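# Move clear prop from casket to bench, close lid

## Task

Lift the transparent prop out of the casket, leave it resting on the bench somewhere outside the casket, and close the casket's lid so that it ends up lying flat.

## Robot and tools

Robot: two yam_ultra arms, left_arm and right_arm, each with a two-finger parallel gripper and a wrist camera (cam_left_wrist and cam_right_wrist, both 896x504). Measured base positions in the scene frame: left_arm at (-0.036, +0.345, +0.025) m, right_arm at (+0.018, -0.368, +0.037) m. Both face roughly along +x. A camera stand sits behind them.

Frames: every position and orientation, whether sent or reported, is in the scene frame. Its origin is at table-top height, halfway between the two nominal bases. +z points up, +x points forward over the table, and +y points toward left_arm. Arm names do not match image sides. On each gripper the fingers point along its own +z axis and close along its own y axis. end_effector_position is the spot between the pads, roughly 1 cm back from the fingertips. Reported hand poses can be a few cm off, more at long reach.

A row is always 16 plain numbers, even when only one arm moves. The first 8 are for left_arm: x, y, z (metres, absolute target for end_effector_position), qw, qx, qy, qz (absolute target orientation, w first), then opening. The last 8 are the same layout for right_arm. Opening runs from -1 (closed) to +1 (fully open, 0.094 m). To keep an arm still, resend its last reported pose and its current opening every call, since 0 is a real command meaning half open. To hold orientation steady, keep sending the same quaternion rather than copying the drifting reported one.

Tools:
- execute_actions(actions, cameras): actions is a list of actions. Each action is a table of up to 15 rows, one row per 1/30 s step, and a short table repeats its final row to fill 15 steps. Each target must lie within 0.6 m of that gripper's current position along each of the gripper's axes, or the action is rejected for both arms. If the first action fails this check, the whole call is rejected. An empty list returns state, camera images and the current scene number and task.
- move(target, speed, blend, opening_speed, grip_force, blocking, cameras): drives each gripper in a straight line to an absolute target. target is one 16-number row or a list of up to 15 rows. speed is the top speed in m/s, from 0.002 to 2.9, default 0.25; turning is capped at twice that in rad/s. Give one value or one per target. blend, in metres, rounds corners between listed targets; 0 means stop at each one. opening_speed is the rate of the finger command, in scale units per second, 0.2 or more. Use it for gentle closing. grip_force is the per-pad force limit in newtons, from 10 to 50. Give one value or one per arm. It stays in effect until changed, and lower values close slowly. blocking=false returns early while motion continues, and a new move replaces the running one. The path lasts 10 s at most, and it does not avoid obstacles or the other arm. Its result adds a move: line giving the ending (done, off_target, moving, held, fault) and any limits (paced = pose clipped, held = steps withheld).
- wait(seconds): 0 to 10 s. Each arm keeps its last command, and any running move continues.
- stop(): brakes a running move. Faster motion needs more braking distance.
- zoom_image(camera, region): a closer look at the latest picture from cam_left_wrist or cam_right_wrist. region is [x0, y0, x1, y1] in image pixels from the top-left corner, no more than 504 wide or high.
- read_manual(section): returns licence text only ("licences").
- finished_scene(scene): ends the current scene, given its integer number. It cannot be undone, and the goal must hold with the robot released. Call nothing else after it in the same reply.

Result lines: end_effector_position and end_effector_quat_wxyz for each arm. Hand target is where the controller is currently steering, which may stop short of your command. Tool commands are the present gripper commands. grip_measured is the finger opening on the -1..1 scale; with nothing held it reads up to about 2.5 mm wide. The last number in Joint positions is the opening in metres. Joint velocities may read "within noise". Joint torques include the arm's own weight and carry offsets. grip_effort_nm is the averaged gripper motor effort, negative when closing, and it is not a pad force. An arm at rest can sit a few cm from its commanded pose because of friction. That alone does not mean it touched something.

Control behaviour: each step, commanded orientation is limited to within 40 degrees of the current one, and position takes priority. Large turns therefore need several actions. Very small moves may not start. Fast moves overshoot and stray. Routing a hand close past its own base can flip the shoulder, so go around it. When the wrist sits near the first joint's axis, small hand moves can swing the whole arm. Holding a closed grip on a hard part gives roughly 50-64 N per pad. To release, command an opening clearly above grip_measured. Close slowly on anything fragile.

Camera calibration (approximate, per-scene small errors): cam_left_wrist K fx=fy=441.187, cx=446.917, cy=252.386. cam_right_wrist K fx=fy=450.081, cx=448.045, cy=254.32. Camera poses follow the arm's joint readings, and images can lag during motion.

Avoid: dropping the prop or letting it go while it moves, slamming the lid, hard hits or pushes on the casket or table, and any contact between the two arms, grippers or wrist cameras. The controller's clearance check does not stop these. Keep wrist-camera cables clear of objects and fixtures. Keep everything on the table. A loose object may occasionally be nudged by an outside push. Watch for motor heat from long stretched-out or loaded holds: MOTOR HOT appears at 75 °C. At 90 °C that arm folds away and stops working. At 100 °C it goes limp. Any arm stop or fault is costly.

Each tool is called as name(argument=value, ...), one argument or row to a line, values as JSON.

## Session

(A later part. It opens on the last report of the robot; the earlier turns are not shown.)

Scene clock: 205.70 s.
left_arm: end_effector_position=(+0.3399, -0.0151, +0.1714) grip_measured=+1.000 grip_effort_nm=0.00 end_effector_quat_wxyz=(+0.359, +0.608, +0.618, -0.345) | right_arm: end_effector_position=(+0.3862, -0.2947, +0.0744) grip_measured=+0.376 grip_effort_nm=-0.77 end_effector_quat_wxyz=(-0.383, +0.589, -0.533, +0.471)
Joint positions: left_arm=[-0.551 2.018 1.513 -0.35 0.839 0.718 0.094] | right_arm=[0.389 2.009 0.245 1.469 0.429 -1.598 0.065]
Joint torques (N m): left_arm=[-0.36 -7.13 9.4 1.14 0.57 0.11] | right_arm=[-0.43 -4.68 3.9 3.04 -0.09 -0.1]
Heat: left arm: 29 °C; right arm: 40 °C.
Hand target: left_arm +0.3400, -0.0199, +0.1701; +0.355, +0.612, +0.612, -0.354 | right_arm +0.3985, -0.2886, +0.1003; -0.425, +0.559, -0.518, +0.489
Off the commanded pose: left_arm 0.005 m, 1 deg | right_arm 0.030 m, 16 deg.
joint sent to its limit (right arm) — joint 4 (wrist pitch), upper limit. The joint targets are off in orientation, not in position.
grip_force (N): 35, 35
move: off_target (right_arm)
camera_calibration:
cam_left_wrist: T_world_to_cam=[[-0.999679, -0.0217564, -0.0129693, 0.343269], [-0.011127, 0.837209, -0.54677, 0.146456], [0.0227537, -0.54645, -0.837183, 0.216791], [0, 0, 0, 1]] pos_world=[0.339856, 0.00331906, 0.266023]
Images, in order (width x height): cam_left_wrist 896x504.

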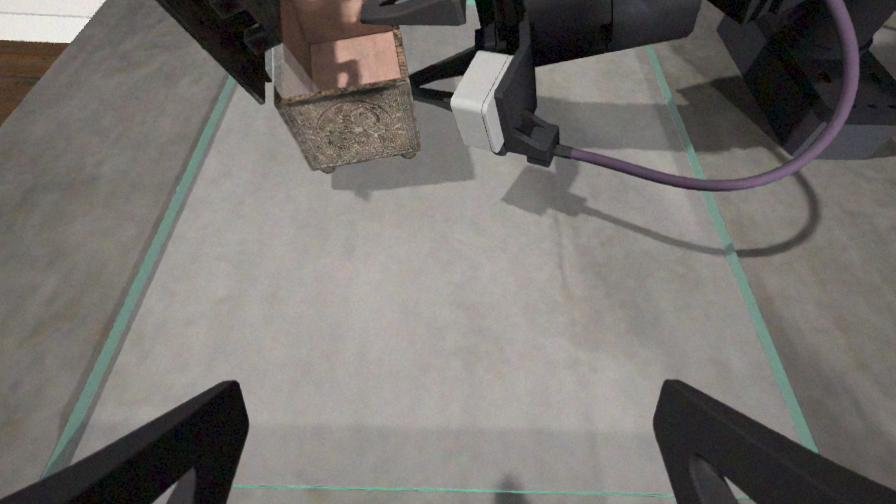

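move(
  target=[0.34,-0.02,0.17,0.354,0.612,0.612,-0.354,1,0.40,-0.288,0.088,0.473,-0.525,0.473,-0.525,0.25],
  speed=0.05,
)

move(
  target=[0.34,-0.02,0.17,0.354,0.612,0.612,-0.354,1,0.40,-0.288,0.080,0.473,-0.525,0.473,-0.525,0.9],
  speed=0.05,
  opening_speed=0.25,
  cameras=["all"],
)

zoom_image(
  camera="cam_left_wrist",
  region=[200, 0, 600, 200],
)

Scene clock: 215.03 s.
left_arm: end_effector_position=(+0.3399, -0.0151, +0.1714) grip_measured=+1.000 grip_effort_nm=0.01 end_effector_quat_wxyz=(+0.359, +0.608, +0.618, -0.345) | right_arm: end_effector_position=(+0.3896, -0.2954, +0.0719) grip_measured=+0.373 grip_effort_nm=-0.77 end_effector_quat_wxyz=(-0.382, +0.584, -0.537, +0.474)
Joint positions: left_arm=[-0.551 2.018 1.513 -0.35 0.839 0.718 0.094] | right_arm=[0.389 2.041 0.261 1.49 0.441 -1.593 0.064]
Joint torques (N m): left_arm=[-0.34 -7.12 9.4 1.15 0.58 0.11] | right_arm=[-0.24 -4.12 3.71 2.78 -0.12 0.04]
Heat: left arm: 29 °C; right arm: 43 °C.
Hand target: left_arm +0.3400, -0.0199, +0.1701; +0.355, +0.612, +0.612, -0.354 | right_arm +0.3992, -0.2883, +0.0886; -0.417, +0.563, -0.525, +0.483
Off the commanded pose: left_arm 0.005 m, 1 deg | right_arm 0.021 m, 16 deg.
joint sent to its limit (right arm) — joint 4 (wrist pitch), upper limit. The joint targets are off in orientation, not in position.
grip_force (N): 35, 35
move: off_target (right_arm)

Scene clock: 217.83 s.
left_arm: end_effector_position=(+0.3399, -0.0151, +0.1714) grip_measured=+1.000 grip_effort_nm=0.00 end_effector_quat_wxyz=(+0.359, +0.608, +0.618, -0.345) | right_arm: end_effector_position=(+0.3938, -0.2928, +0.0671) grip_measured=+0.897 grip_effort_nm=0.13 end_effector_quat_wxyz=(-0.382, +0.586, -0.537, +0.471)
Joint positions: left_arm=[-0.551 2.018 1.513 -0.35 0.839 0.718 0.094] | right_arm=[0.389 2.068 0.282 1.491 0.435 -1.591 0.089]
Joint torques (N m): left_arm=[-0.35 -7.13 9.4 1.15 0.57 0.11] | right_arm=[0.08 -4.51 2.77 2.84 0 0.04]
Heat: left arm: 30 °C; right arm: 44 °C.
Hand target: left_arm +0.3400, -0.0199, +0.1701; +0.355, +0.612, +0.612, -0.354 | right_arm +0.3996, -0.2881, +0.0804; -0.412, +0.567, -0.529, +0.478
Off the commanded pose: left_arm 0.005 m, 1 deg | right_arm 0.015 m, 16 deg.
joint sent to its limit (right arm) — joint 4 (wrist pitch), upper limit. The joint targets are off in orientation, not in position.
grip_force (N): 35, 35
move: off_target (right_arm)
camera_calibration:
cam_left_wrist: T_world_to_cam=[[-0.999679, -0.0217564, -0.0129693, 0.343269], [-0.011127, 0.837209, -0.54677, 0.146456], [0.0227537, -0.54645, -0.837183, 0.216791], [0, 0, 0, 1]] pos_world=[0.339856, 0.00331906, 0.266023]
cam_right_wrist: T_world_to_cam=[[0.269557, 0.135906, 0.953346, -0.131509], [-0.432297, -0.867554, 0.245907, -0.0651039], [0.860499, -0.478414, -0.175104, -0.375422], [0, 0, 0, 1]] pos_world=[0.330355, -0.218216, 0.0756449]

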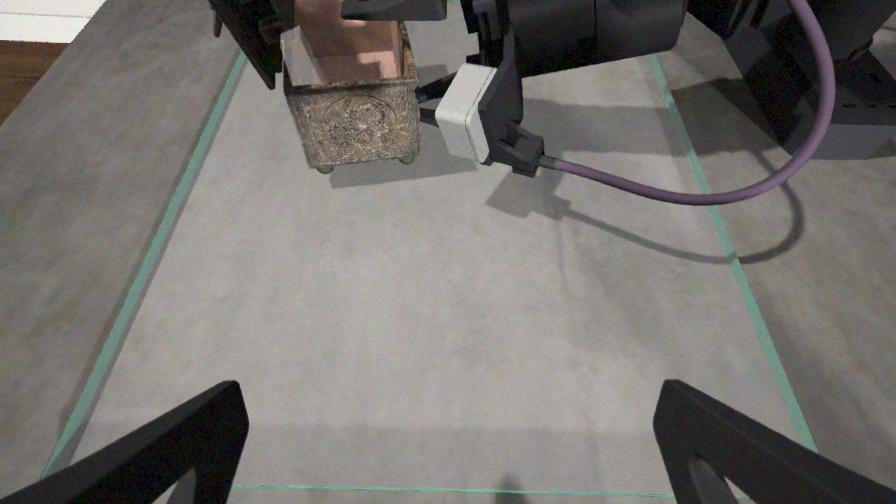

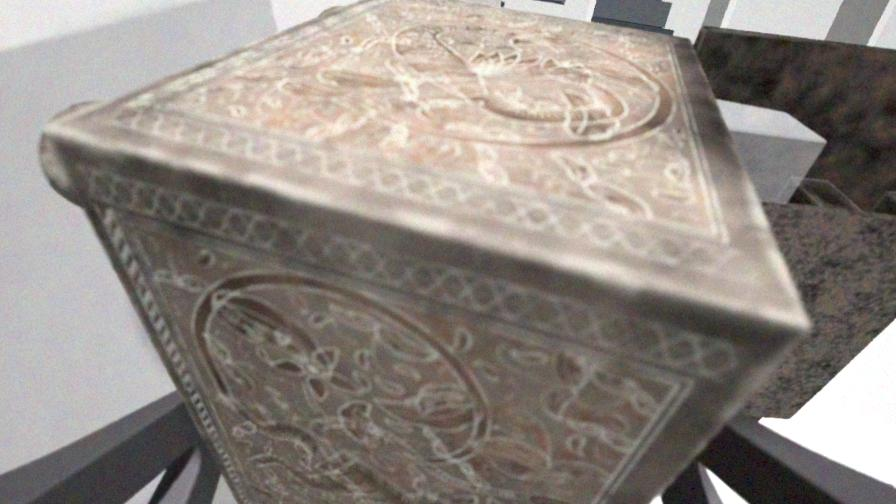

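Scaled by 1.260 from the camera's 896x504 image, which has a finer 1280x720 frame.

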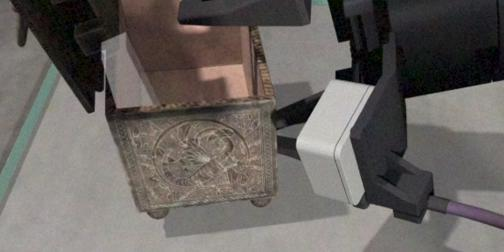

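move(
  target=[
    [0.34,-0.02,0.17,0.354,0.612,0.612,-0.354,1,0.325,-0.288,0.085,0.412,-0.567,0.529,-0.478,1],
  ],
  speed=0.1,
  grip_force=20,
)

move(
  target=[
    [0.34,-0.02,0.17,0.354,0.612,0.612,-0.354,1,0.30,-0.27,0.16,0.5,0,0.866,0,1],
  ],
  speed=0.5,
  cameras=["all"],
)

zoom_image(
  camera="cam_left_wrist",
  region=[200, 0, 500, 190],
)

Scene clock: 224.00 s.
left_arm: end_effector_position=(+0.3399, -0.0151, +0.1714) grip_measured=+1.000 grip_effort_nm=0.01 end_effector_quat_wxyz=(+0.359, +0.608, +0.618, -0.345) | right_arm: end_effector_position=(+0.3213, -0.2917, +0.0663) grip_measured=+0.997 grip_effort_nm=0.12 end_effector_quat_wxyz=(-0.358, +0.605, -0.540, +0.462)
Joint positions: left_arm=[-0.551 2.018 1.513 -0.35 0.839 0.718 0.094] | right_arm=[0.572 1.934 0.045 1.493 0.606 -1.519 0.094]
Joint torques (N m): left_arm=[-0.35 -7.15 9.4 1.15 0.57 0.11] | right_arm=[0.46 -4.88 0.95 2.68 0.23 0.24]
Heat: left arm: 30 °C; right arm: 45 °C.
Hand target: left_arm +0.3400, -0.0199, +0.1701; +0.355, +0.612, +0.612, -0.354 | right_arm +0.3249, -0.2882, +0.0847; -0.395, +0.576, -0.542, +0.467
Off the commanded pose: left_arm 0.005 m, 1 deg | right_arm 0.019 m, 8 deg.
joint sent to its limit (right arm) — joint 4 (wrist pitch), upper limit. The joint targets are off in orientation, not in position.
grip_force (N): 20, 20
move: off_target (right_arm)

Scene clock: 226.70 s.
left_arm: end_effector_position=(+0.3399, -0.0151, +0.1714) grip_measured=+1.000 grip_effort_nm=0.01 end_effector_quat_wxyz=(+0.359, +0.608, +0.618, -0.345) | right_arm: end_effector_position=(+0.2968, -0.2707, +0.1510) grip_measured=+0.998 grip_effort_nm=0.11 end_effector_quat_wxyz=(+0.495, -0.010, +0.869, -0.006)
Joint positions: left_arm=[-0.551 2.018 1.513 -0.35 0.839 0.718 0.094] | right_arm=[0.654 0.932 0.359 -0.069 0.554 0.351 0.094]
Joint torques (N m): left_arm=[-0.36 -7.15 9.39 1.15 0.57 0.11] | right_arm=[-0.69 -1.06 8.8 1.66 0.22 0.13]
Heat: left arm: 30 °C; right arm: 43 °C.
Hand target: left_arm +0.3400, -0.0199, +0.1701; +0.355, +0.612, +0.612, -0.354 | right_arm +0.2999, -0.2701, +0.1599; +0.500, +0.000, +0.866, +0.000
Off the commanded pose: left_arm 0.005 m, 1 deg | right_arm 0.010 m, 1 deg.
grip_force (N): 20, 20
move: done
camera_calibration:
cam_left_wrist: T_world_to_cam=[[-0.999679, -0.0217564, -0.0129693, 0.343269], [-0.011127, 0.837209, -0.54677, 0.146456], [0.0227537, -0.54645, -0.837183, 0.216791], [0, 0, 0, 1]] pos_world=[0.339856, 0.00331906, 0.266023]
cam_right_wrist: T_world_to_cam=[[0.0145554, -0.999592, 0.0245627, -0.279684], [-0.830601, -0.0257638, -0.556272, 0.358626], [0.556678, -0.0123051, -0.830637, 0.0486719], [0, 0, 0, 1]] pos_world=[0.274851, -0.269731, 0.246792]

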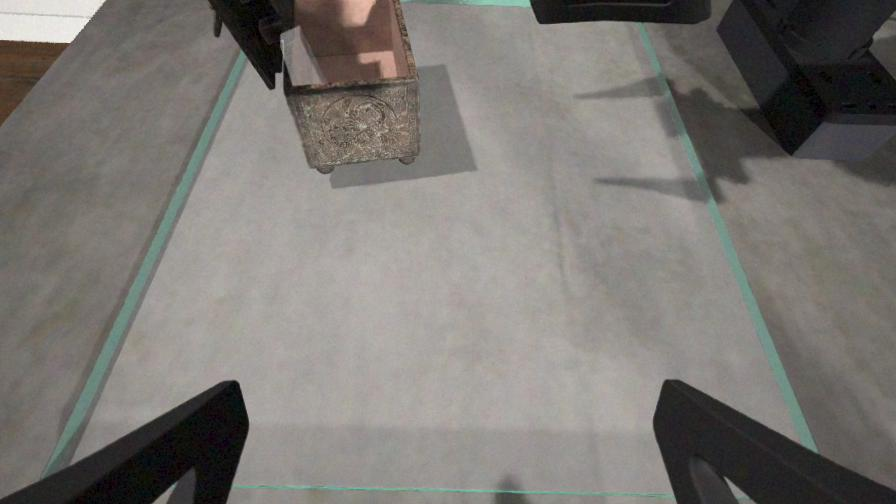

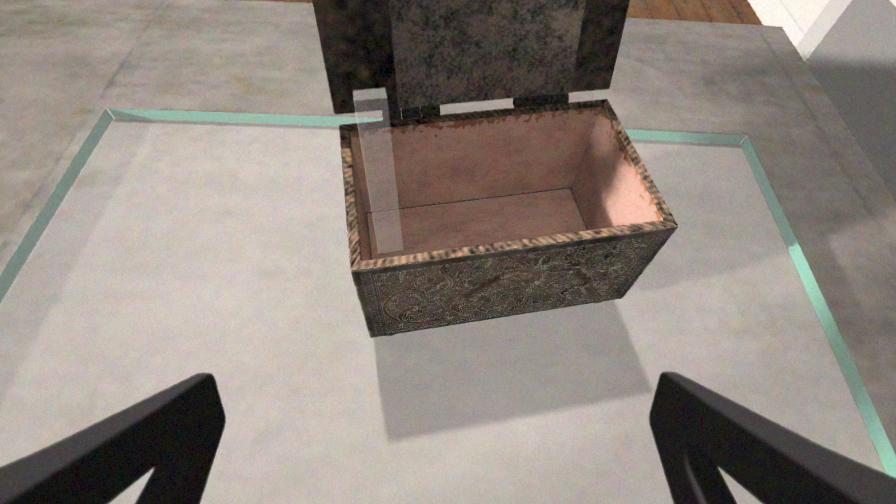

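Scaled by 1.680 from the camera's 896x504 image, which has a finer 1280x720 frame.

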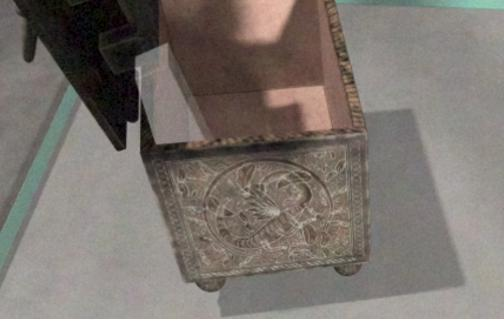

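move(
  target=[
    [0.34,-0.02,0.17,0.354,0.612,0.612,-0.354,1,0.35,-0.253,0.15,0.498,-0.083,0.862,0.048,0.2],
    [0.34,-0.02,0.17,0.354,0.612,0.612,-0.354,1,0.432,-0.237,0.118,0.498,-0.083,0.862,0.048,0.2],
  ],
  blend=0.02,
  speed=0.15,
  cameras=["all"],
)

zoom_image(
  camera="cam_left_wrist",
  region=[200, 0, 500, 190],
)

Scene clock: 244.00 s.
left_arm: end_effector_position=(+0.3399, -0.0151, +0.1714) grip_measured=+1.000 grip_effort_nm=0.01 end_effector_quat_wxyz=(+0.359, +0.608, +0.618, -0.345) | right_arm: end_effector_position=(+0.4252, -0.2392, +0.1153) grip_measured=+0.203 grip_effort_nm=-0.16 end_effector_quat_wxyz=(+0.494, -0.080, +0.865, +0.046)
Joint positions: left_arm=[-0.551 2.018 1.513 -0.35 0.839 0.718 0.094] | right_arm=[0.366 1.618 0.607 0.47 0.159 0.095 0.057]
Joint torques (N m): left_arm=[-0.35 -7.13 9.4 1.15 0.58 0.11] | right_arm=[-0.68 -4.05 7.54 2.03 -0.07 -0.05]
Heat: left arm: 30 °C; right arm: 37 °C.
Hand target: left_arm +0.3400, -0.0199, +0.1701; +0.355, +0.612, +0.612, -0.354 | right_arm +0.4318, -0.2371, +0.1181; +0.498, -0.083, +0.862, +0.048
Off the commanded pose: left_arm 0.005 m, 1 deg | right_arm 0.008 m, 1 deg.
grip_force (N): 20, 20
move: done
camera_calibration:
cam_left_wrist: T_world_to_cam=[[-0.999679, -0.0217564, -0.0129693, 0.343269], [-0.011127, 0.837209, -0.54677, 0.146456], [0.0227537, -0.54645, -0.837183, 0.216791], [0, 0, 0, 1]] pos_world=[0.339856, 0.00331906, 0.266023]
cam_right_wrist: T_world_to_cam=[[0.186435, -0.982458, 0.00422579, -0.315855], [-0.815356, -0.157122, -0.557232, 0.408465], [0.548121, 0.100442, -0.830346, -0.0214925], [0, 0, 0, 1]] pos_world=[0.403711, -0.243977, 0.211098]

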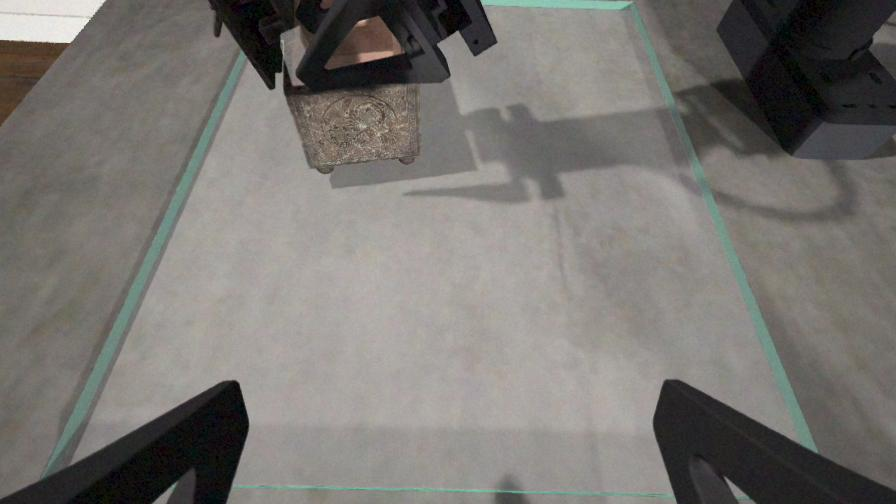

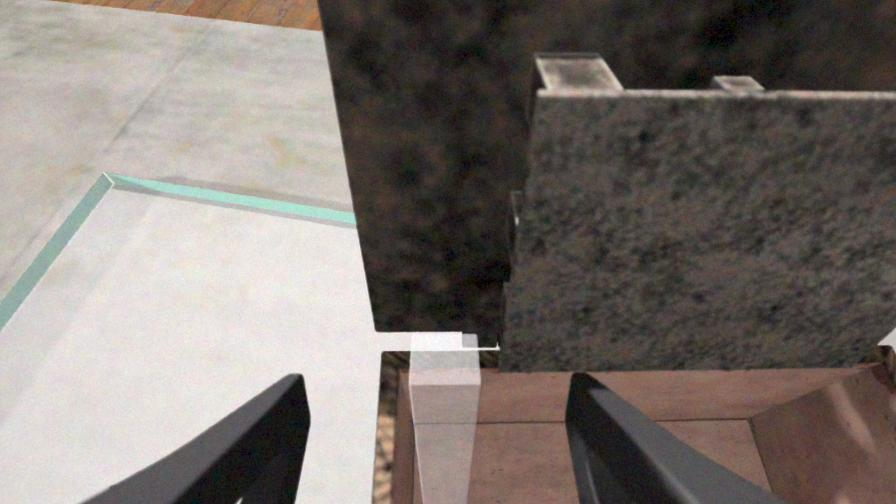

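Scaled by 1.680 from the camera's 896x504 image, which has a finer 1280x720 frame.

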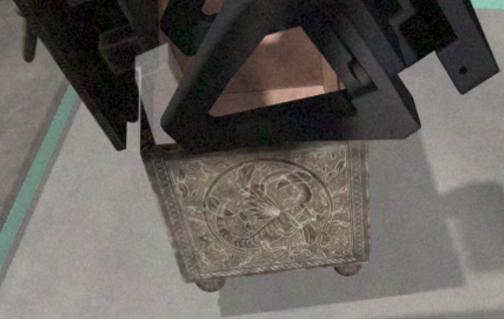

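move(
  target=[
    [0.34,-0.02,0.17,0.354,0.612,0.612,-0.354,1,0.439,-0.235,0.109,0.498,-0.083,0.862,0.048,0.0],
    [0.34,-0.02,0.17,0.354,0.612,0.612,-0.354,1,0.439,-0.235,0.109,0.498,-0.083,0.862,0.048,-0.78],
  ],
  speed=0.08,
  opening_speed=0.4,
  cameras=["cam_right_wrist"],
)

Scene clock: 257.53 s.
left_arm: end_effector_position=(+0.3399, -0.0151, +0.1714) grip_measured=+1.000 grip_effort_nm=0.01 end_effector_quat_wxyz=(+0.359, +0.608, +0.618, -0.345) | right_arm: end_effector_position=(+0.4302, -0.2339, +0.1044) grip_measured=-0.614 grip_effort_nm=-0.46 end_effector_quat_wxyz=(+0.489, -0.086, +0.866, +0.053)
Joint positions: left_arm=[-0.551 2.018 1.513 -0.35 0.839 0.718 0.094] | right_arm=[0.364 1.675 0.619 0.508 0.137 0.093 0.018]
Joint torques (N m): left_arm=[-0.35 -7.15 9.39 1.15 0.57 0.11] | right_arm=[-0.59 -4.66 7.38 2.09 0.15 -0.1]
Heat: left arm: 30 °C; right arm: 38 °C.
Hand target: left_arm +0.3400, -0.0199, +0.1701; +0.355, +0.612, +0.612, -0.354 | right_arm +0.4387, -0.2351, +0.1091; +0.498, -0.083, +0.862, +0.048
Off the commanded pose: left_arm 0.005 m, 1 deg | right_arm 0.010 m, 1 deg.
grip_force (N): 20, 20
move: done
camera_calibration:
cam_right_wrist: T_world_to_cam=[[0.203634, -0.979035, -0.00478887, -0.317183], [-0.818397, -0.167533, -0.549689, 0.405409], [0.537363, 0.115855, -0.835355, -0.0250418], [0, 0, 0, 1]] pos_world=[0.409832, -0.239712, 0.200412]
Images, in order (width x height): cam_right_wrist 896x504.

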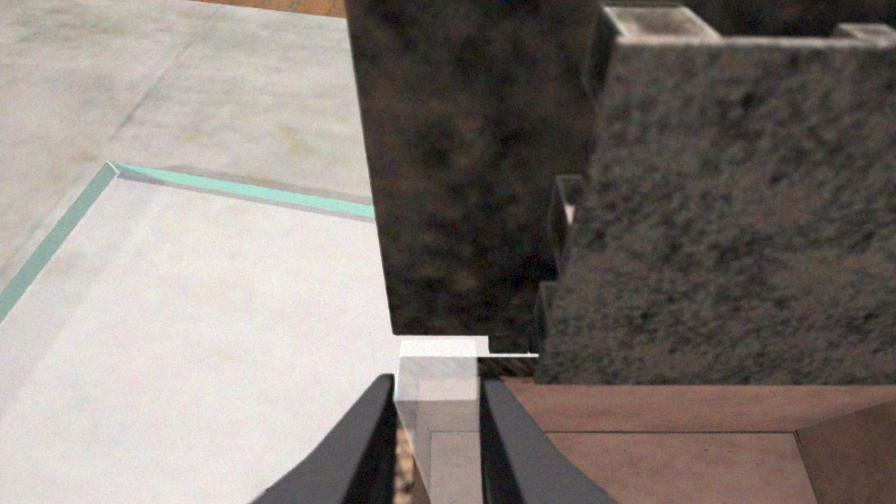

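move(
  target=[
    [0.3,0.1,0.22,0.354,0.612,0.612,-0.354,1,0.430,-0.237,0.135,0.498,-0.083,0.862,0.048,-0.8],
    [0.24,0.2,0.27,0.354,0.612,0.612,-0.354,1,0.41,-0.237,0.245,0.498,-0.083,0.862,0.048,-0.8],
  ],
  blend=0.01,
  speed=0.15,
  grip_force=35,
  cameras=["all"],
)

Scene clock: 277.40 s.
left_arm: end_effector_position=(+0.2390, +0.2011, +0.2586) grip_measured=+1.000 grip_effort_nm=0.00 end_effector_quat_wxyz=(+0.340, +0.613, +0.620, -0.352) | right_arm: end_effector_position=(+0.4073, -0.2344, +0.2327) grip_measured=-0.708 grip_effort_nm=-0.77 end_effector_quat_wxyz=(+0.487, -0.089, +0.867, +0.050)
Joint positions: left_arm=[-0.012 1.61 1.432 -1.466 1.021 1.635 0.094] | right_arm=[0.395 1.31 0.883 -0.129 0.167 0.102 0.014]
Joint torques (N m): left_arm=[0.42 -5.33 8.08 -0.12 0.82 0.11] | right_arm=[-0.58 -4.71 8.88 1.9 0.18 0.04]
Heat: left arm: 31 °C; right arm: 40 °C.
Hand target: left_arm +0.2399, +0.2000, +0.2699; +0.354, +0.612, +0.612, -0.354 | right_arm +0.4098, -0.2370, +0.2448; +0.498, -0.083, +0.862, +0.048
Off the commanded pose: left_arm 0.011 m, 2 deg | right_arm 0.013 m, 2 deg.
grip_force (N): 35, 35
move: off_target (left_arm, right_arm)
camera_calibration:
cam_left_wrist: T_world_to_cam=[[-0.999879, 0.000458806, 0.0155309, 0.236385], [-0.00784327, 0.847962, -0.53, 0.00470532], [-0.0134128, -0.530058, -0.847856, 0.418325], [0, 0, 0, 1]] pos_world=[0.242004, 0.217638, 0.353501]
cam_right_wrist: T_world_to_cam=[[0.205394, -0.97867, 0.00440077, -0.31527], [-0.819599, -0.174463, -0.54573, 0.455057], [0.534857, 0.108482, -0.83795, 0.094383], [0, 0, 0, 1]] pos_world=[0.387237, -0.239393, 0.328814]

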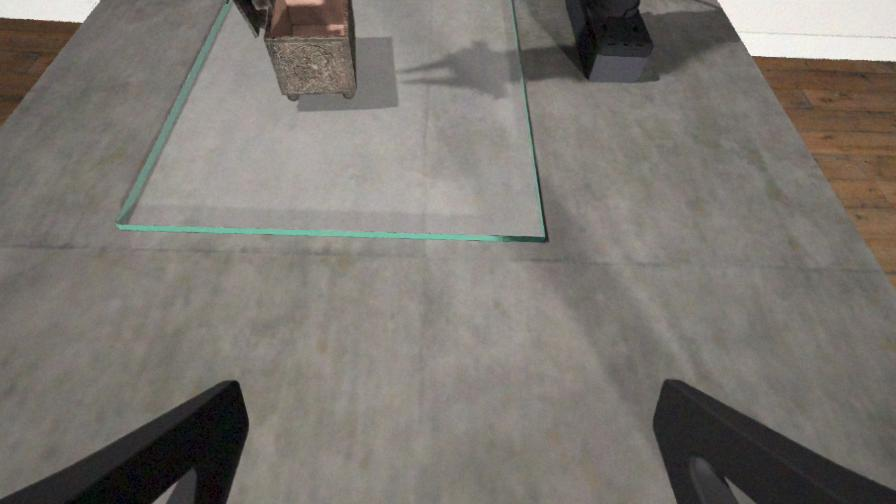

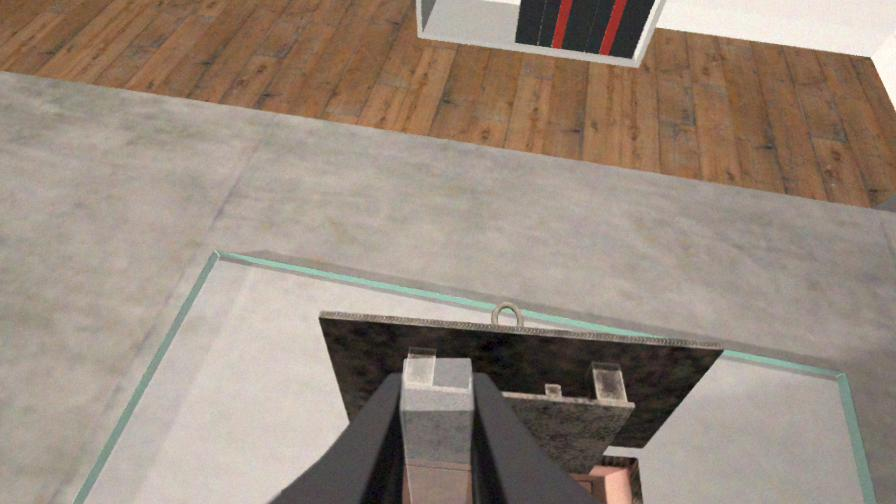

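move(
  target=[
    [0.24,0.2,0.27,0.354,0.612,0.612,-0.354,1,0.33,-0.16,0.245,0.498,-0.083,0.862,0.048,-0.8],
    [0.24,0.2,0.27,0.354,0.612,0.612,-0.354,1,0.325,-0.07,0.11,0.470,-0.671,0.470,-0.329,-0.8],
  ],
  blend=0.03,
  speed=0.3,
  cameras=["all"],
)

zoom_image(
  camera="cam_left_wrist",
  region=[200, 0, 600, 250],
)

Scene clock: 287.20 s.
left_arm: end_effector_position=(+0.2388, +0.2011, +0.2586) grip_measured=+1.000 grip_effort_nm=0.01 end_effector_quat_wxyz=(+0.340, +0.613, +0.620, -0.352) | right_arm: end_effector_position=(+0.3292, -0.0692, +0.1207) grip_measured=-0.708 grip_effort_nm=-0.77 end_effector_quat_wxyz=(-0.478, +0.661, -0.474, +0.332)
Joint positions: left_arm=[-0.012 1.61 1.432 -1.467 1.021 1.636 0.094] | right_arm=[1.005 1.781 0.581 0.79 0.627 -1.308 0.014]
Joint torques (N m): left_arm=[0.43 -5.31 8.09 -0.12 0.82 0.12] | right_arm=[0.44 -5.01 3.85 1.96 0.07 0.02]
Heat: left arm: 32 °C; right arm: 39 °C.
Hand target: left_arm +0.2398, +0.2000, +0.2699; +0.354, +0.612, +0.612, -0.354 | right_arm +0.3249, -0.0702, +0.1101; -0.470, +0.671, -0.470, +0.329
Off the commanded pose: left_arm 0.011 m, 2 deg | right_arm 0.011 m, 2 deg.
grip_force (N): 35, 35
move: off_target (left_arm, right_arm)
camera_calibration:
cam_left_wrist: T_world_to_cam=[[-0.999876, 0.00106594, 0.0157384, 0.236076], [-0.00743922, 0.847933, -0.530051, 0.0046841], [-0.0139101, -0.530102, -0.84782, 0.418525], [0, 0, 0, 1]] pos_world=[0.241903, 0.217638, 0.353601]
cam_right_wrist: T_world_to_cam=[[0.307295, 0.0994681, 0.946402, -0.20958], [-0.0858091, -0.987574, 0.131657, -0.0208465], [0.947738, -0.121667, -0.294941, -0.193034], [0, 0, 0, 1]] pos_world=[0.245559, -0.0232269, 0.144158]

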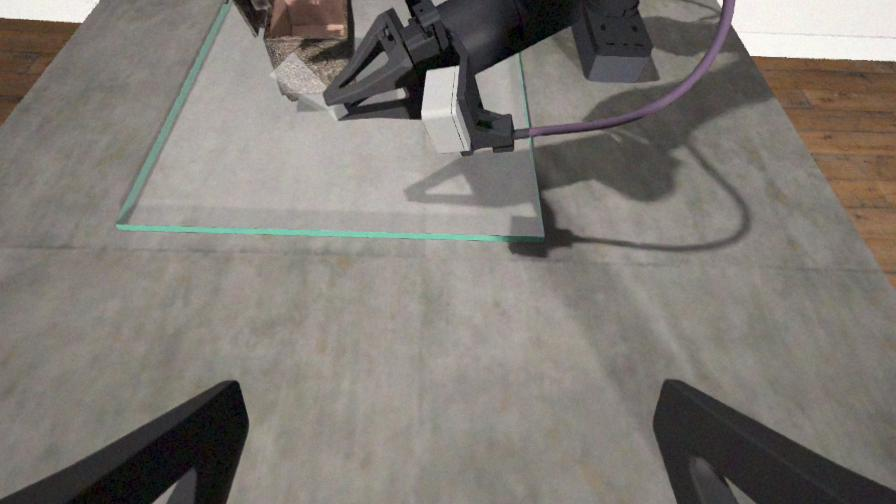

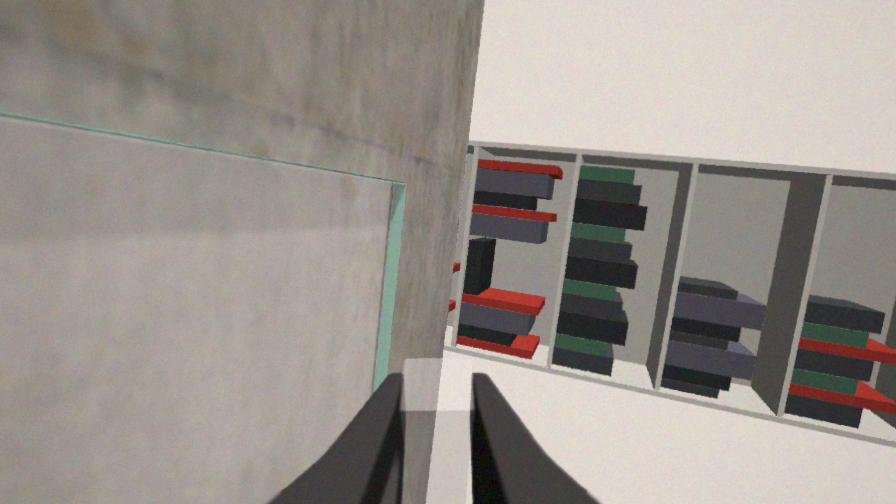

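Scaled by 1.260 from the camera's 896x504 image, which has a finer 1280x720 frame.

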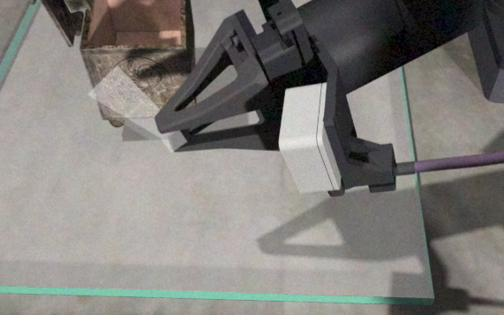

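move(
  target=[0.24,0.2,0.27,0.354,0.612,0.612,-0.354,1,0.32,-0.065,0.04,0.470,-0.671,0.470,-0.329,-0.8],
  speed=0.1,
  cameras=["all"],
)

zoom_image(
  camera="cam_left_wrist",
  region=[200, 0, 600, 250],
)

Scene clock: 295.00 s.
left_arm: end_effector_position=(+0.2388, +0.2011, +0.2586) grip_measured=+1.000 grip_effort_nm=0.01 end_effector_quat_wxyz=(+0.340, +0.613, +0.620, -0.352) | right_arm: end_effector_position=(+0.3226, -0.0637, +0.0472) grip_measured=-0.708 grip_effort_nm=-0.77 end_effector_quat_wxyz=(-0.474, +0.669, -0.467, +0.331)
Joint positions: left_arm=[-0.012 1.61 1.432 -1.467 1.021 1.636 0.094] | right_arm=[1.028 2.121 0.562 1.133 0.635 -1.308 0.014]
Joint torques (N m): left_arm=[0.44 -5.31 8.09 -0.12 0.82 0.12] | right_arm=[0.49 -5.61 2.77 2 0.25 0.14]
Heat: left arm: 33 °C; right arm: 39 °C.
Hand target: left_arm +0.2398, +0.2000, +0.2699; +0.354, +0.612, +0.612, -0.354 | right_arm +0.3200, -0.0651, +0.0401; -0.470, +0.671, -0.470, +0.329
Off the commanded pose: left_arm 0.011 m, 2 deg | right_arm 0.008 m, 1 deg.
grip_force (N): 35, 35
move: off_target (left_arm)
camera_calibration:
cam_left_wrist: T_world_to_cam=[[-0.999876, 0.00106594, 0.0157384, 0.236076], [-0.00743922, 0.847933, -0.530051, 0.0046841], [-0.0139101, -0.530102, -0.84782, 0.418525], [0, 0, 0, 1]] pos_world=[0.241903, 0.217638, 0.353601]
cam_right_wrist: T_world_to_cam=[[0.310343, 0.119289, 0.94311, -0.138199], [-0.0694652, -0.986598, 0.147648, -0.0122546], [0.948083, -0.111335, -0.297898, -0.207066], [0, 0, 0, 1]] pos_world=[0.238354, -0.0186584, 0.0704623]

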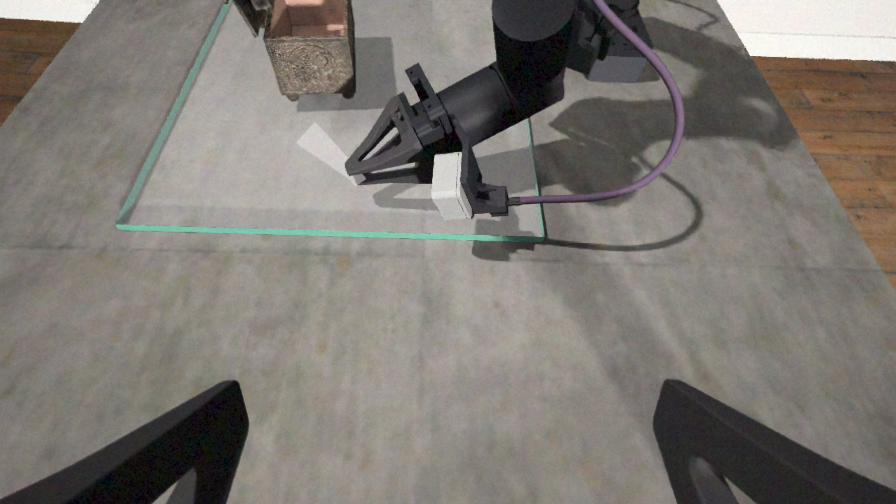

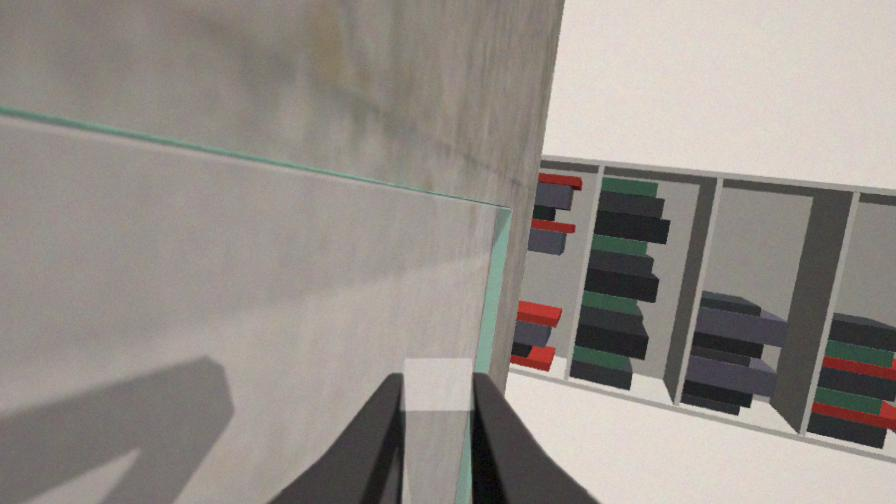

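Scaled by 1.260 from the camera's 896x504 image, which has a finer 1280x720 frame.

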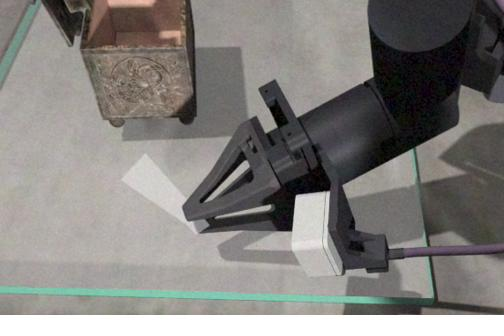

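move(
  target=[0.24,0.2,0.27,0.354,0.612,0.612,-0.354,1,0.32,-0.065,0.012,0.470,-0.671,0.470,-0.329,-0.8],
  speed=0.05,
  cameras=["all"],
)

zoom_image(
  camera="cam_left_wrist",
  region=[250, 60, 550, 250],
)

Scene clock: 299.83 s.
left_arm: end_effector_position=(+0.2388, +0.2011, +0.2586) grip_measured=+1.000 grip_effort_nm=0.00 end_effector_quat_wxyz=(+0.340, +0.613, +0.620, -0.352) | right_arm: end_effector_position=(+0.3254, -0.0640, +0.0413) grip_measured=-0.708 grip_effort_nm=-0.77 end_effector_quat_wxyz=(-0.499, +0.643, -0.470, +0.342)
Joint positions: left_arm=[-0.012 1.61 1.432 -1.467 1.021 1.636 0.094] | right_arm=[1.034 2.235 0.566 1.321 0.668 -1.32 0.014]
Joint torques (N m): left_arm=[0.43 -5.31 8.09 -0.12 0.82 0.11] | right_arm=[0.18 -4.34 2.81 1.47 -0.04 0.24]
Heat: left arm: 33 °C; right arm: 39 °C.
Hand target: left_arm +0.2398, +0.2000, +0.2699; +0.354, +0.612, +0.612, -0.354 | right_arm +0.3187, -0.0667, +0.0132; -0.470, +0.671, -0.470, +0.329
Off the commanded pose: left_arm 0.011 m, 2 deg | right_arm 0.030 m, 5 deg.
grip_force (N): 35, 35
move: off_target (left_arm, right_arm)
camera_calibration:
cam_left_wrist: T_world_to_cam=[[-0.999876, 0.00106594, 0.0157384, 0.236076], [-0.00743922, 0.847933, -0.530051, 0.0046841], [-0.0139101, -0.530102, -0.84782, 0.418525], [0, 0, 0, 1]] pos_world=[0.241903, 0.217638, 0.353601]
cam_right_wrist: T_world_to_cam=[[0.260841, 0.0647527, 0.963208, -0.121637], [-0.097798, -0.990843, 0.0930946, -0.000287113], [0.960415, -0.118483, -0.252119, -0.217872], [0, 0, 0, 1]] pos_world=[0.240947, -0.0182222, 0.0622585]

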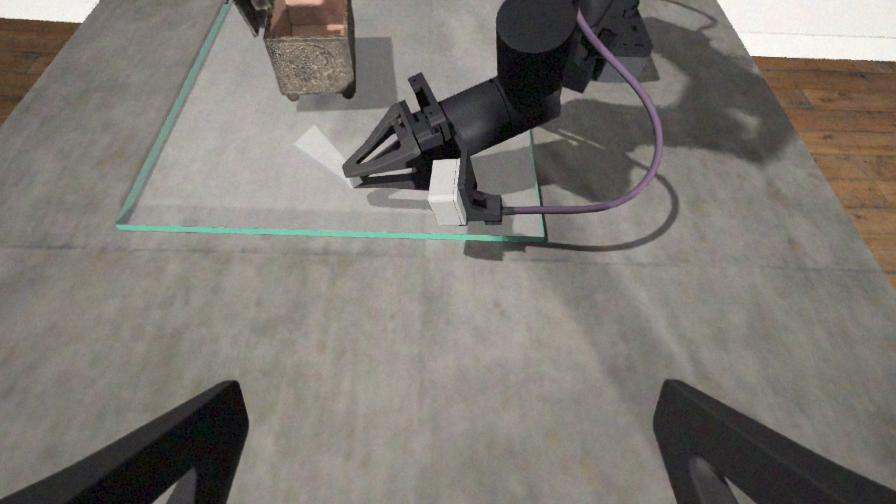

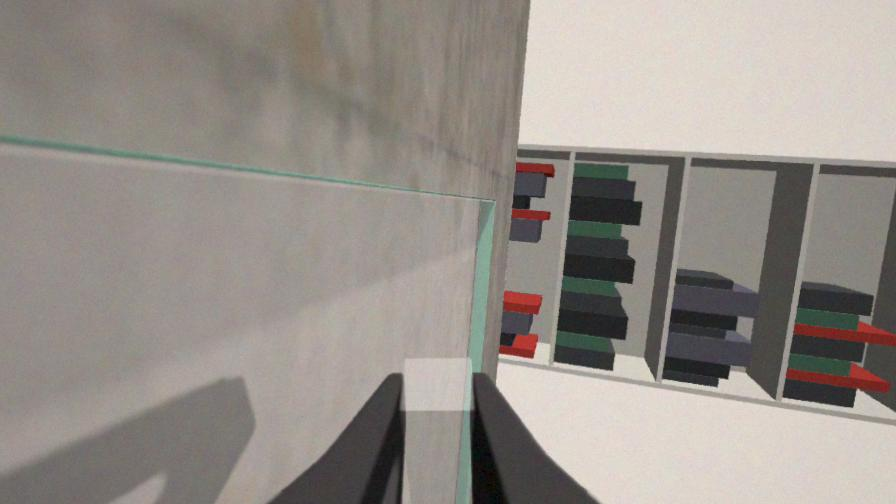

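Scaled by 1.680 from the camera's 896x504 image, which has a finer 1280x720 frame.

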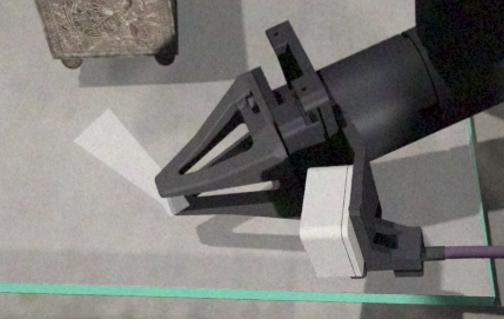

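move(
  target=[0.24,0.2,0.27,0.354,0.612,0.612,-0.354,1,0.32,-0.066,0.010,0.4427,-0.7054,0.4155,-0.3648,-0.8],
  speed=0.08,
  cameras=["all"],
)

zoom_image(
  camera="cam_left_wrist",
  region=[250, 60, 550, 250],
)

Scene clock: 309.70 s.
left_arm: end_effector_position=(+0.2388, +0.2011, +0.2586) grip_measured=+1.000 grip_effort_nm=0.01 end_effector_quat_wxyz=(+0.340, +0.613, +0.620, -0.352) | right_arm: end_effector_position=(+0.3237, -0.0571, +0.0435) grip_measured=-0.708 grip_effort_nm=-0.77 end_effector_quat_wxyz=(-0.496, +0.668, -0.425, +0.357)
Joint positions: left_arm=[-0.012 1.61 1.432 -1.467 1.021 1.636 0.094] | right_arm=[1.034 2.246 0.566 1.361 0.633 -1.434 0.014]
Joint torques (N m): left_arm=[0.43 -5.31 8.09 -0.12 0.82 0.12] | right_arm=[-0.17 -4.67 2.32 1.31 0.19 -0.24]
Heat: left arm: 34 °C; right arm: 37 °C.
Hand target: left_arm +0.2398, +0.2000, +0.2699; +0.354, +0.612, +0.612, -0.354 | right_arm +0.3185, -0.0679, +0.0119; -0.444, +0.705, -0.415, +0.365
Off the commanded pose: left_arm 0.011 m, 2 deg | right_arm 0.035 m, 8 deg.
grip_force (N): 35, 35
move: off_target (left_arm, right_arm)
camera_calibration:
cam_left_wrist: T_world_to_cam=[[-0.999876, 0.00106594, 0.0157384, 0.236076], [-0.00743922, 0.847933, -0.530051, 0.0046841], [-0.0139101, -0.530102, -0.84782, 0.418525], [0, 0, 0, 1]] pos_world=[0.241903, 0.217638, 0.353601]
cam_right_wrist: T_world_to_cam=[[0.211998, 0.150778, 0.965569, -0.103184], [-0.0414486, -0.98575, 0.163029, -0.0148446], [0.976391, -0.0745834, -0.202727, -0.219639], [0, 0, 0, 1]] pos_world=[0.235713, -0.0154566, 0.0575248]

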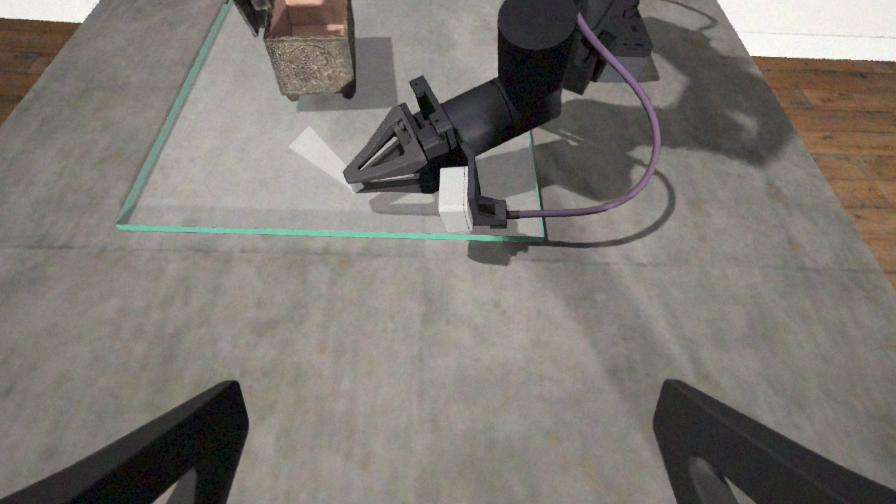

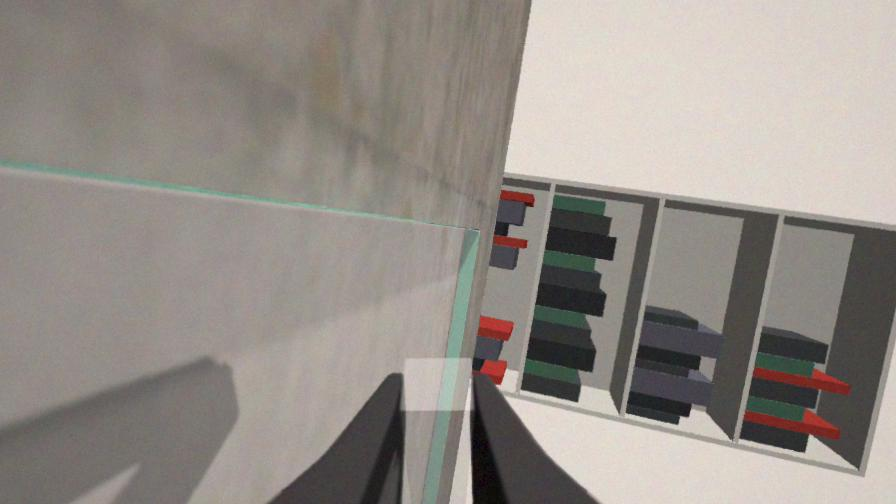

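Scaled by 1.680 from the camera's 896x504 image, which has a finer 1280x720 frame.

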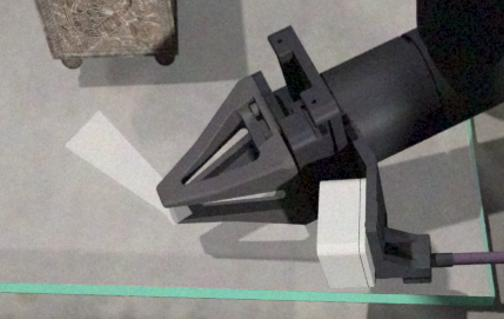

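move(
  target=[0.24,0.2,0.27,0.354,0.612,0.612,-0.354,1,0.3237,-0.0571,0.03,0.47,-0.69,0.42,-0.36,0.0],
  speed=0.05,
  opening_speed=0.25,
  cameras=["all"],
)

zoom_image(
  camera="cam_left_wrist",
  region=[250, 60, 550, 250],
)

Scene clock: 318.63 s.
left_arm: end_effector_position=(+0.2388, +0.2011, +0.2586) grip_measured=+1.000 grip_effort_nm=0.00 end_effector_quat_wxyz=(+0.340, +0.613, +0.620, -0.352) | right_arm: end_effector_position=(+0.3250, -0.0551, +0.0453) grip_measured=-0.004 grip_effort_nm=0.17 end_effector_quat_wxyz=(-0.497, +0.667, -0.423, +0.359)
Joint positions: left_arm=[-0.012 1.61 1.432 -1.467 1.021 1.636 0.094] | right_arm=[1.034 2.247 0.574 1.36 0.635 -1.441 0.047]
Joint torques (N m): left_arm=[0.43 -5.31 8.08 -0.11 0.82 0.12] | right_arm=[-0.12 -7.09 3.14 1.34 0.05 -0.06]
Heat: left arm: 34 °C; right arm: 37 °C.
Hand target: left_arm +0.2398, +0.2000, +0.2699; +0.354, +0.612, +0.612, -0.354 | right_arm +0.3232, -0.0577, +0.0304; -0.470, +0.689, -0.419, +0.360
Off the commanded pose: left_arm 0.011 m, 2 deg | right_arm 0.015 m, 4 deg.
grip_force (N): 35, 35
move: off_target (left_arm, right_arm)
camera_calibration:
cam_left_wrist: T_world_to_cam=[[-0.999876, 0.00106594, 0.0157384, 0.236076], [-0.00743922, 0.847933, -0.530051, 0.0046841], [-0.0139101, -0.530102, -0.84782, 0.418525], [0, 0, 0, 1]] pos_world=[0.241903, 0.217638, 0.353601]
cam_right_wrist: T_world_to_cam=[[0.205704, 0.15099, 0.966896, -0.103473], [-0.0418793, -0.985762, 0.162846, -0.0129997], [0.977718, -0.0739909, -0.196451, -0.2212], [0, 0, 0, 1]] pos_world=[0.237012, -0.0135581, 0.0587094]

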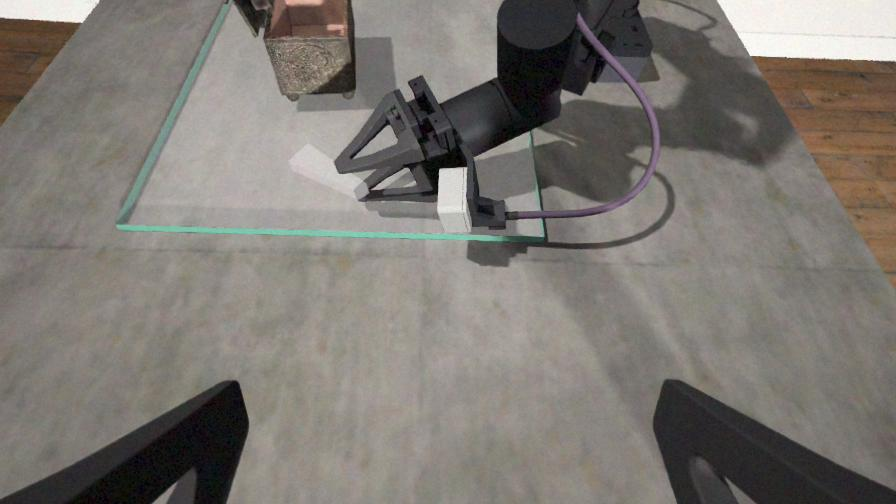

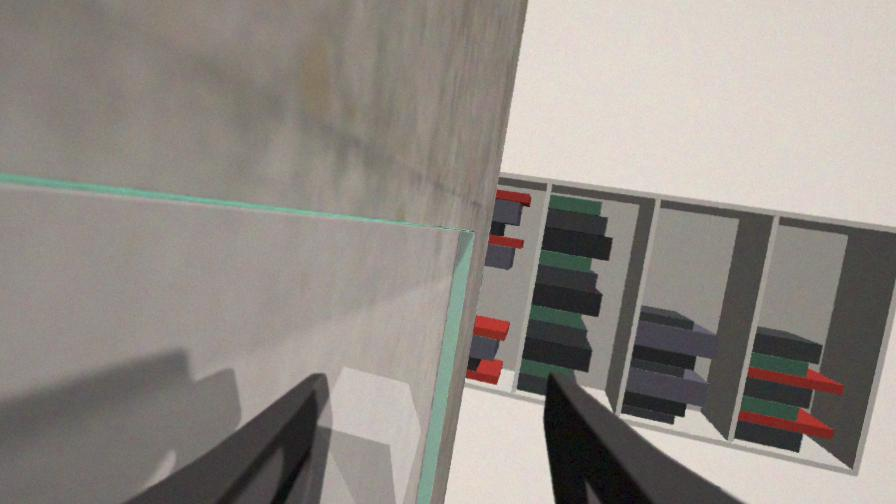

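Scaled by 1.680 from the camera's 896x504 image, which has a finer 1280x720 frame.

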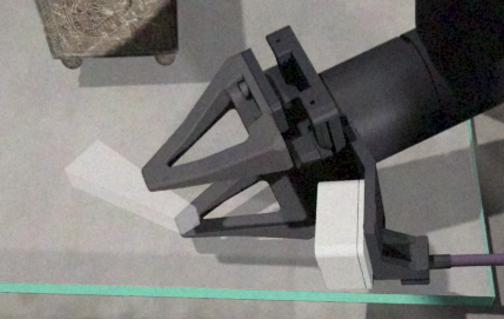

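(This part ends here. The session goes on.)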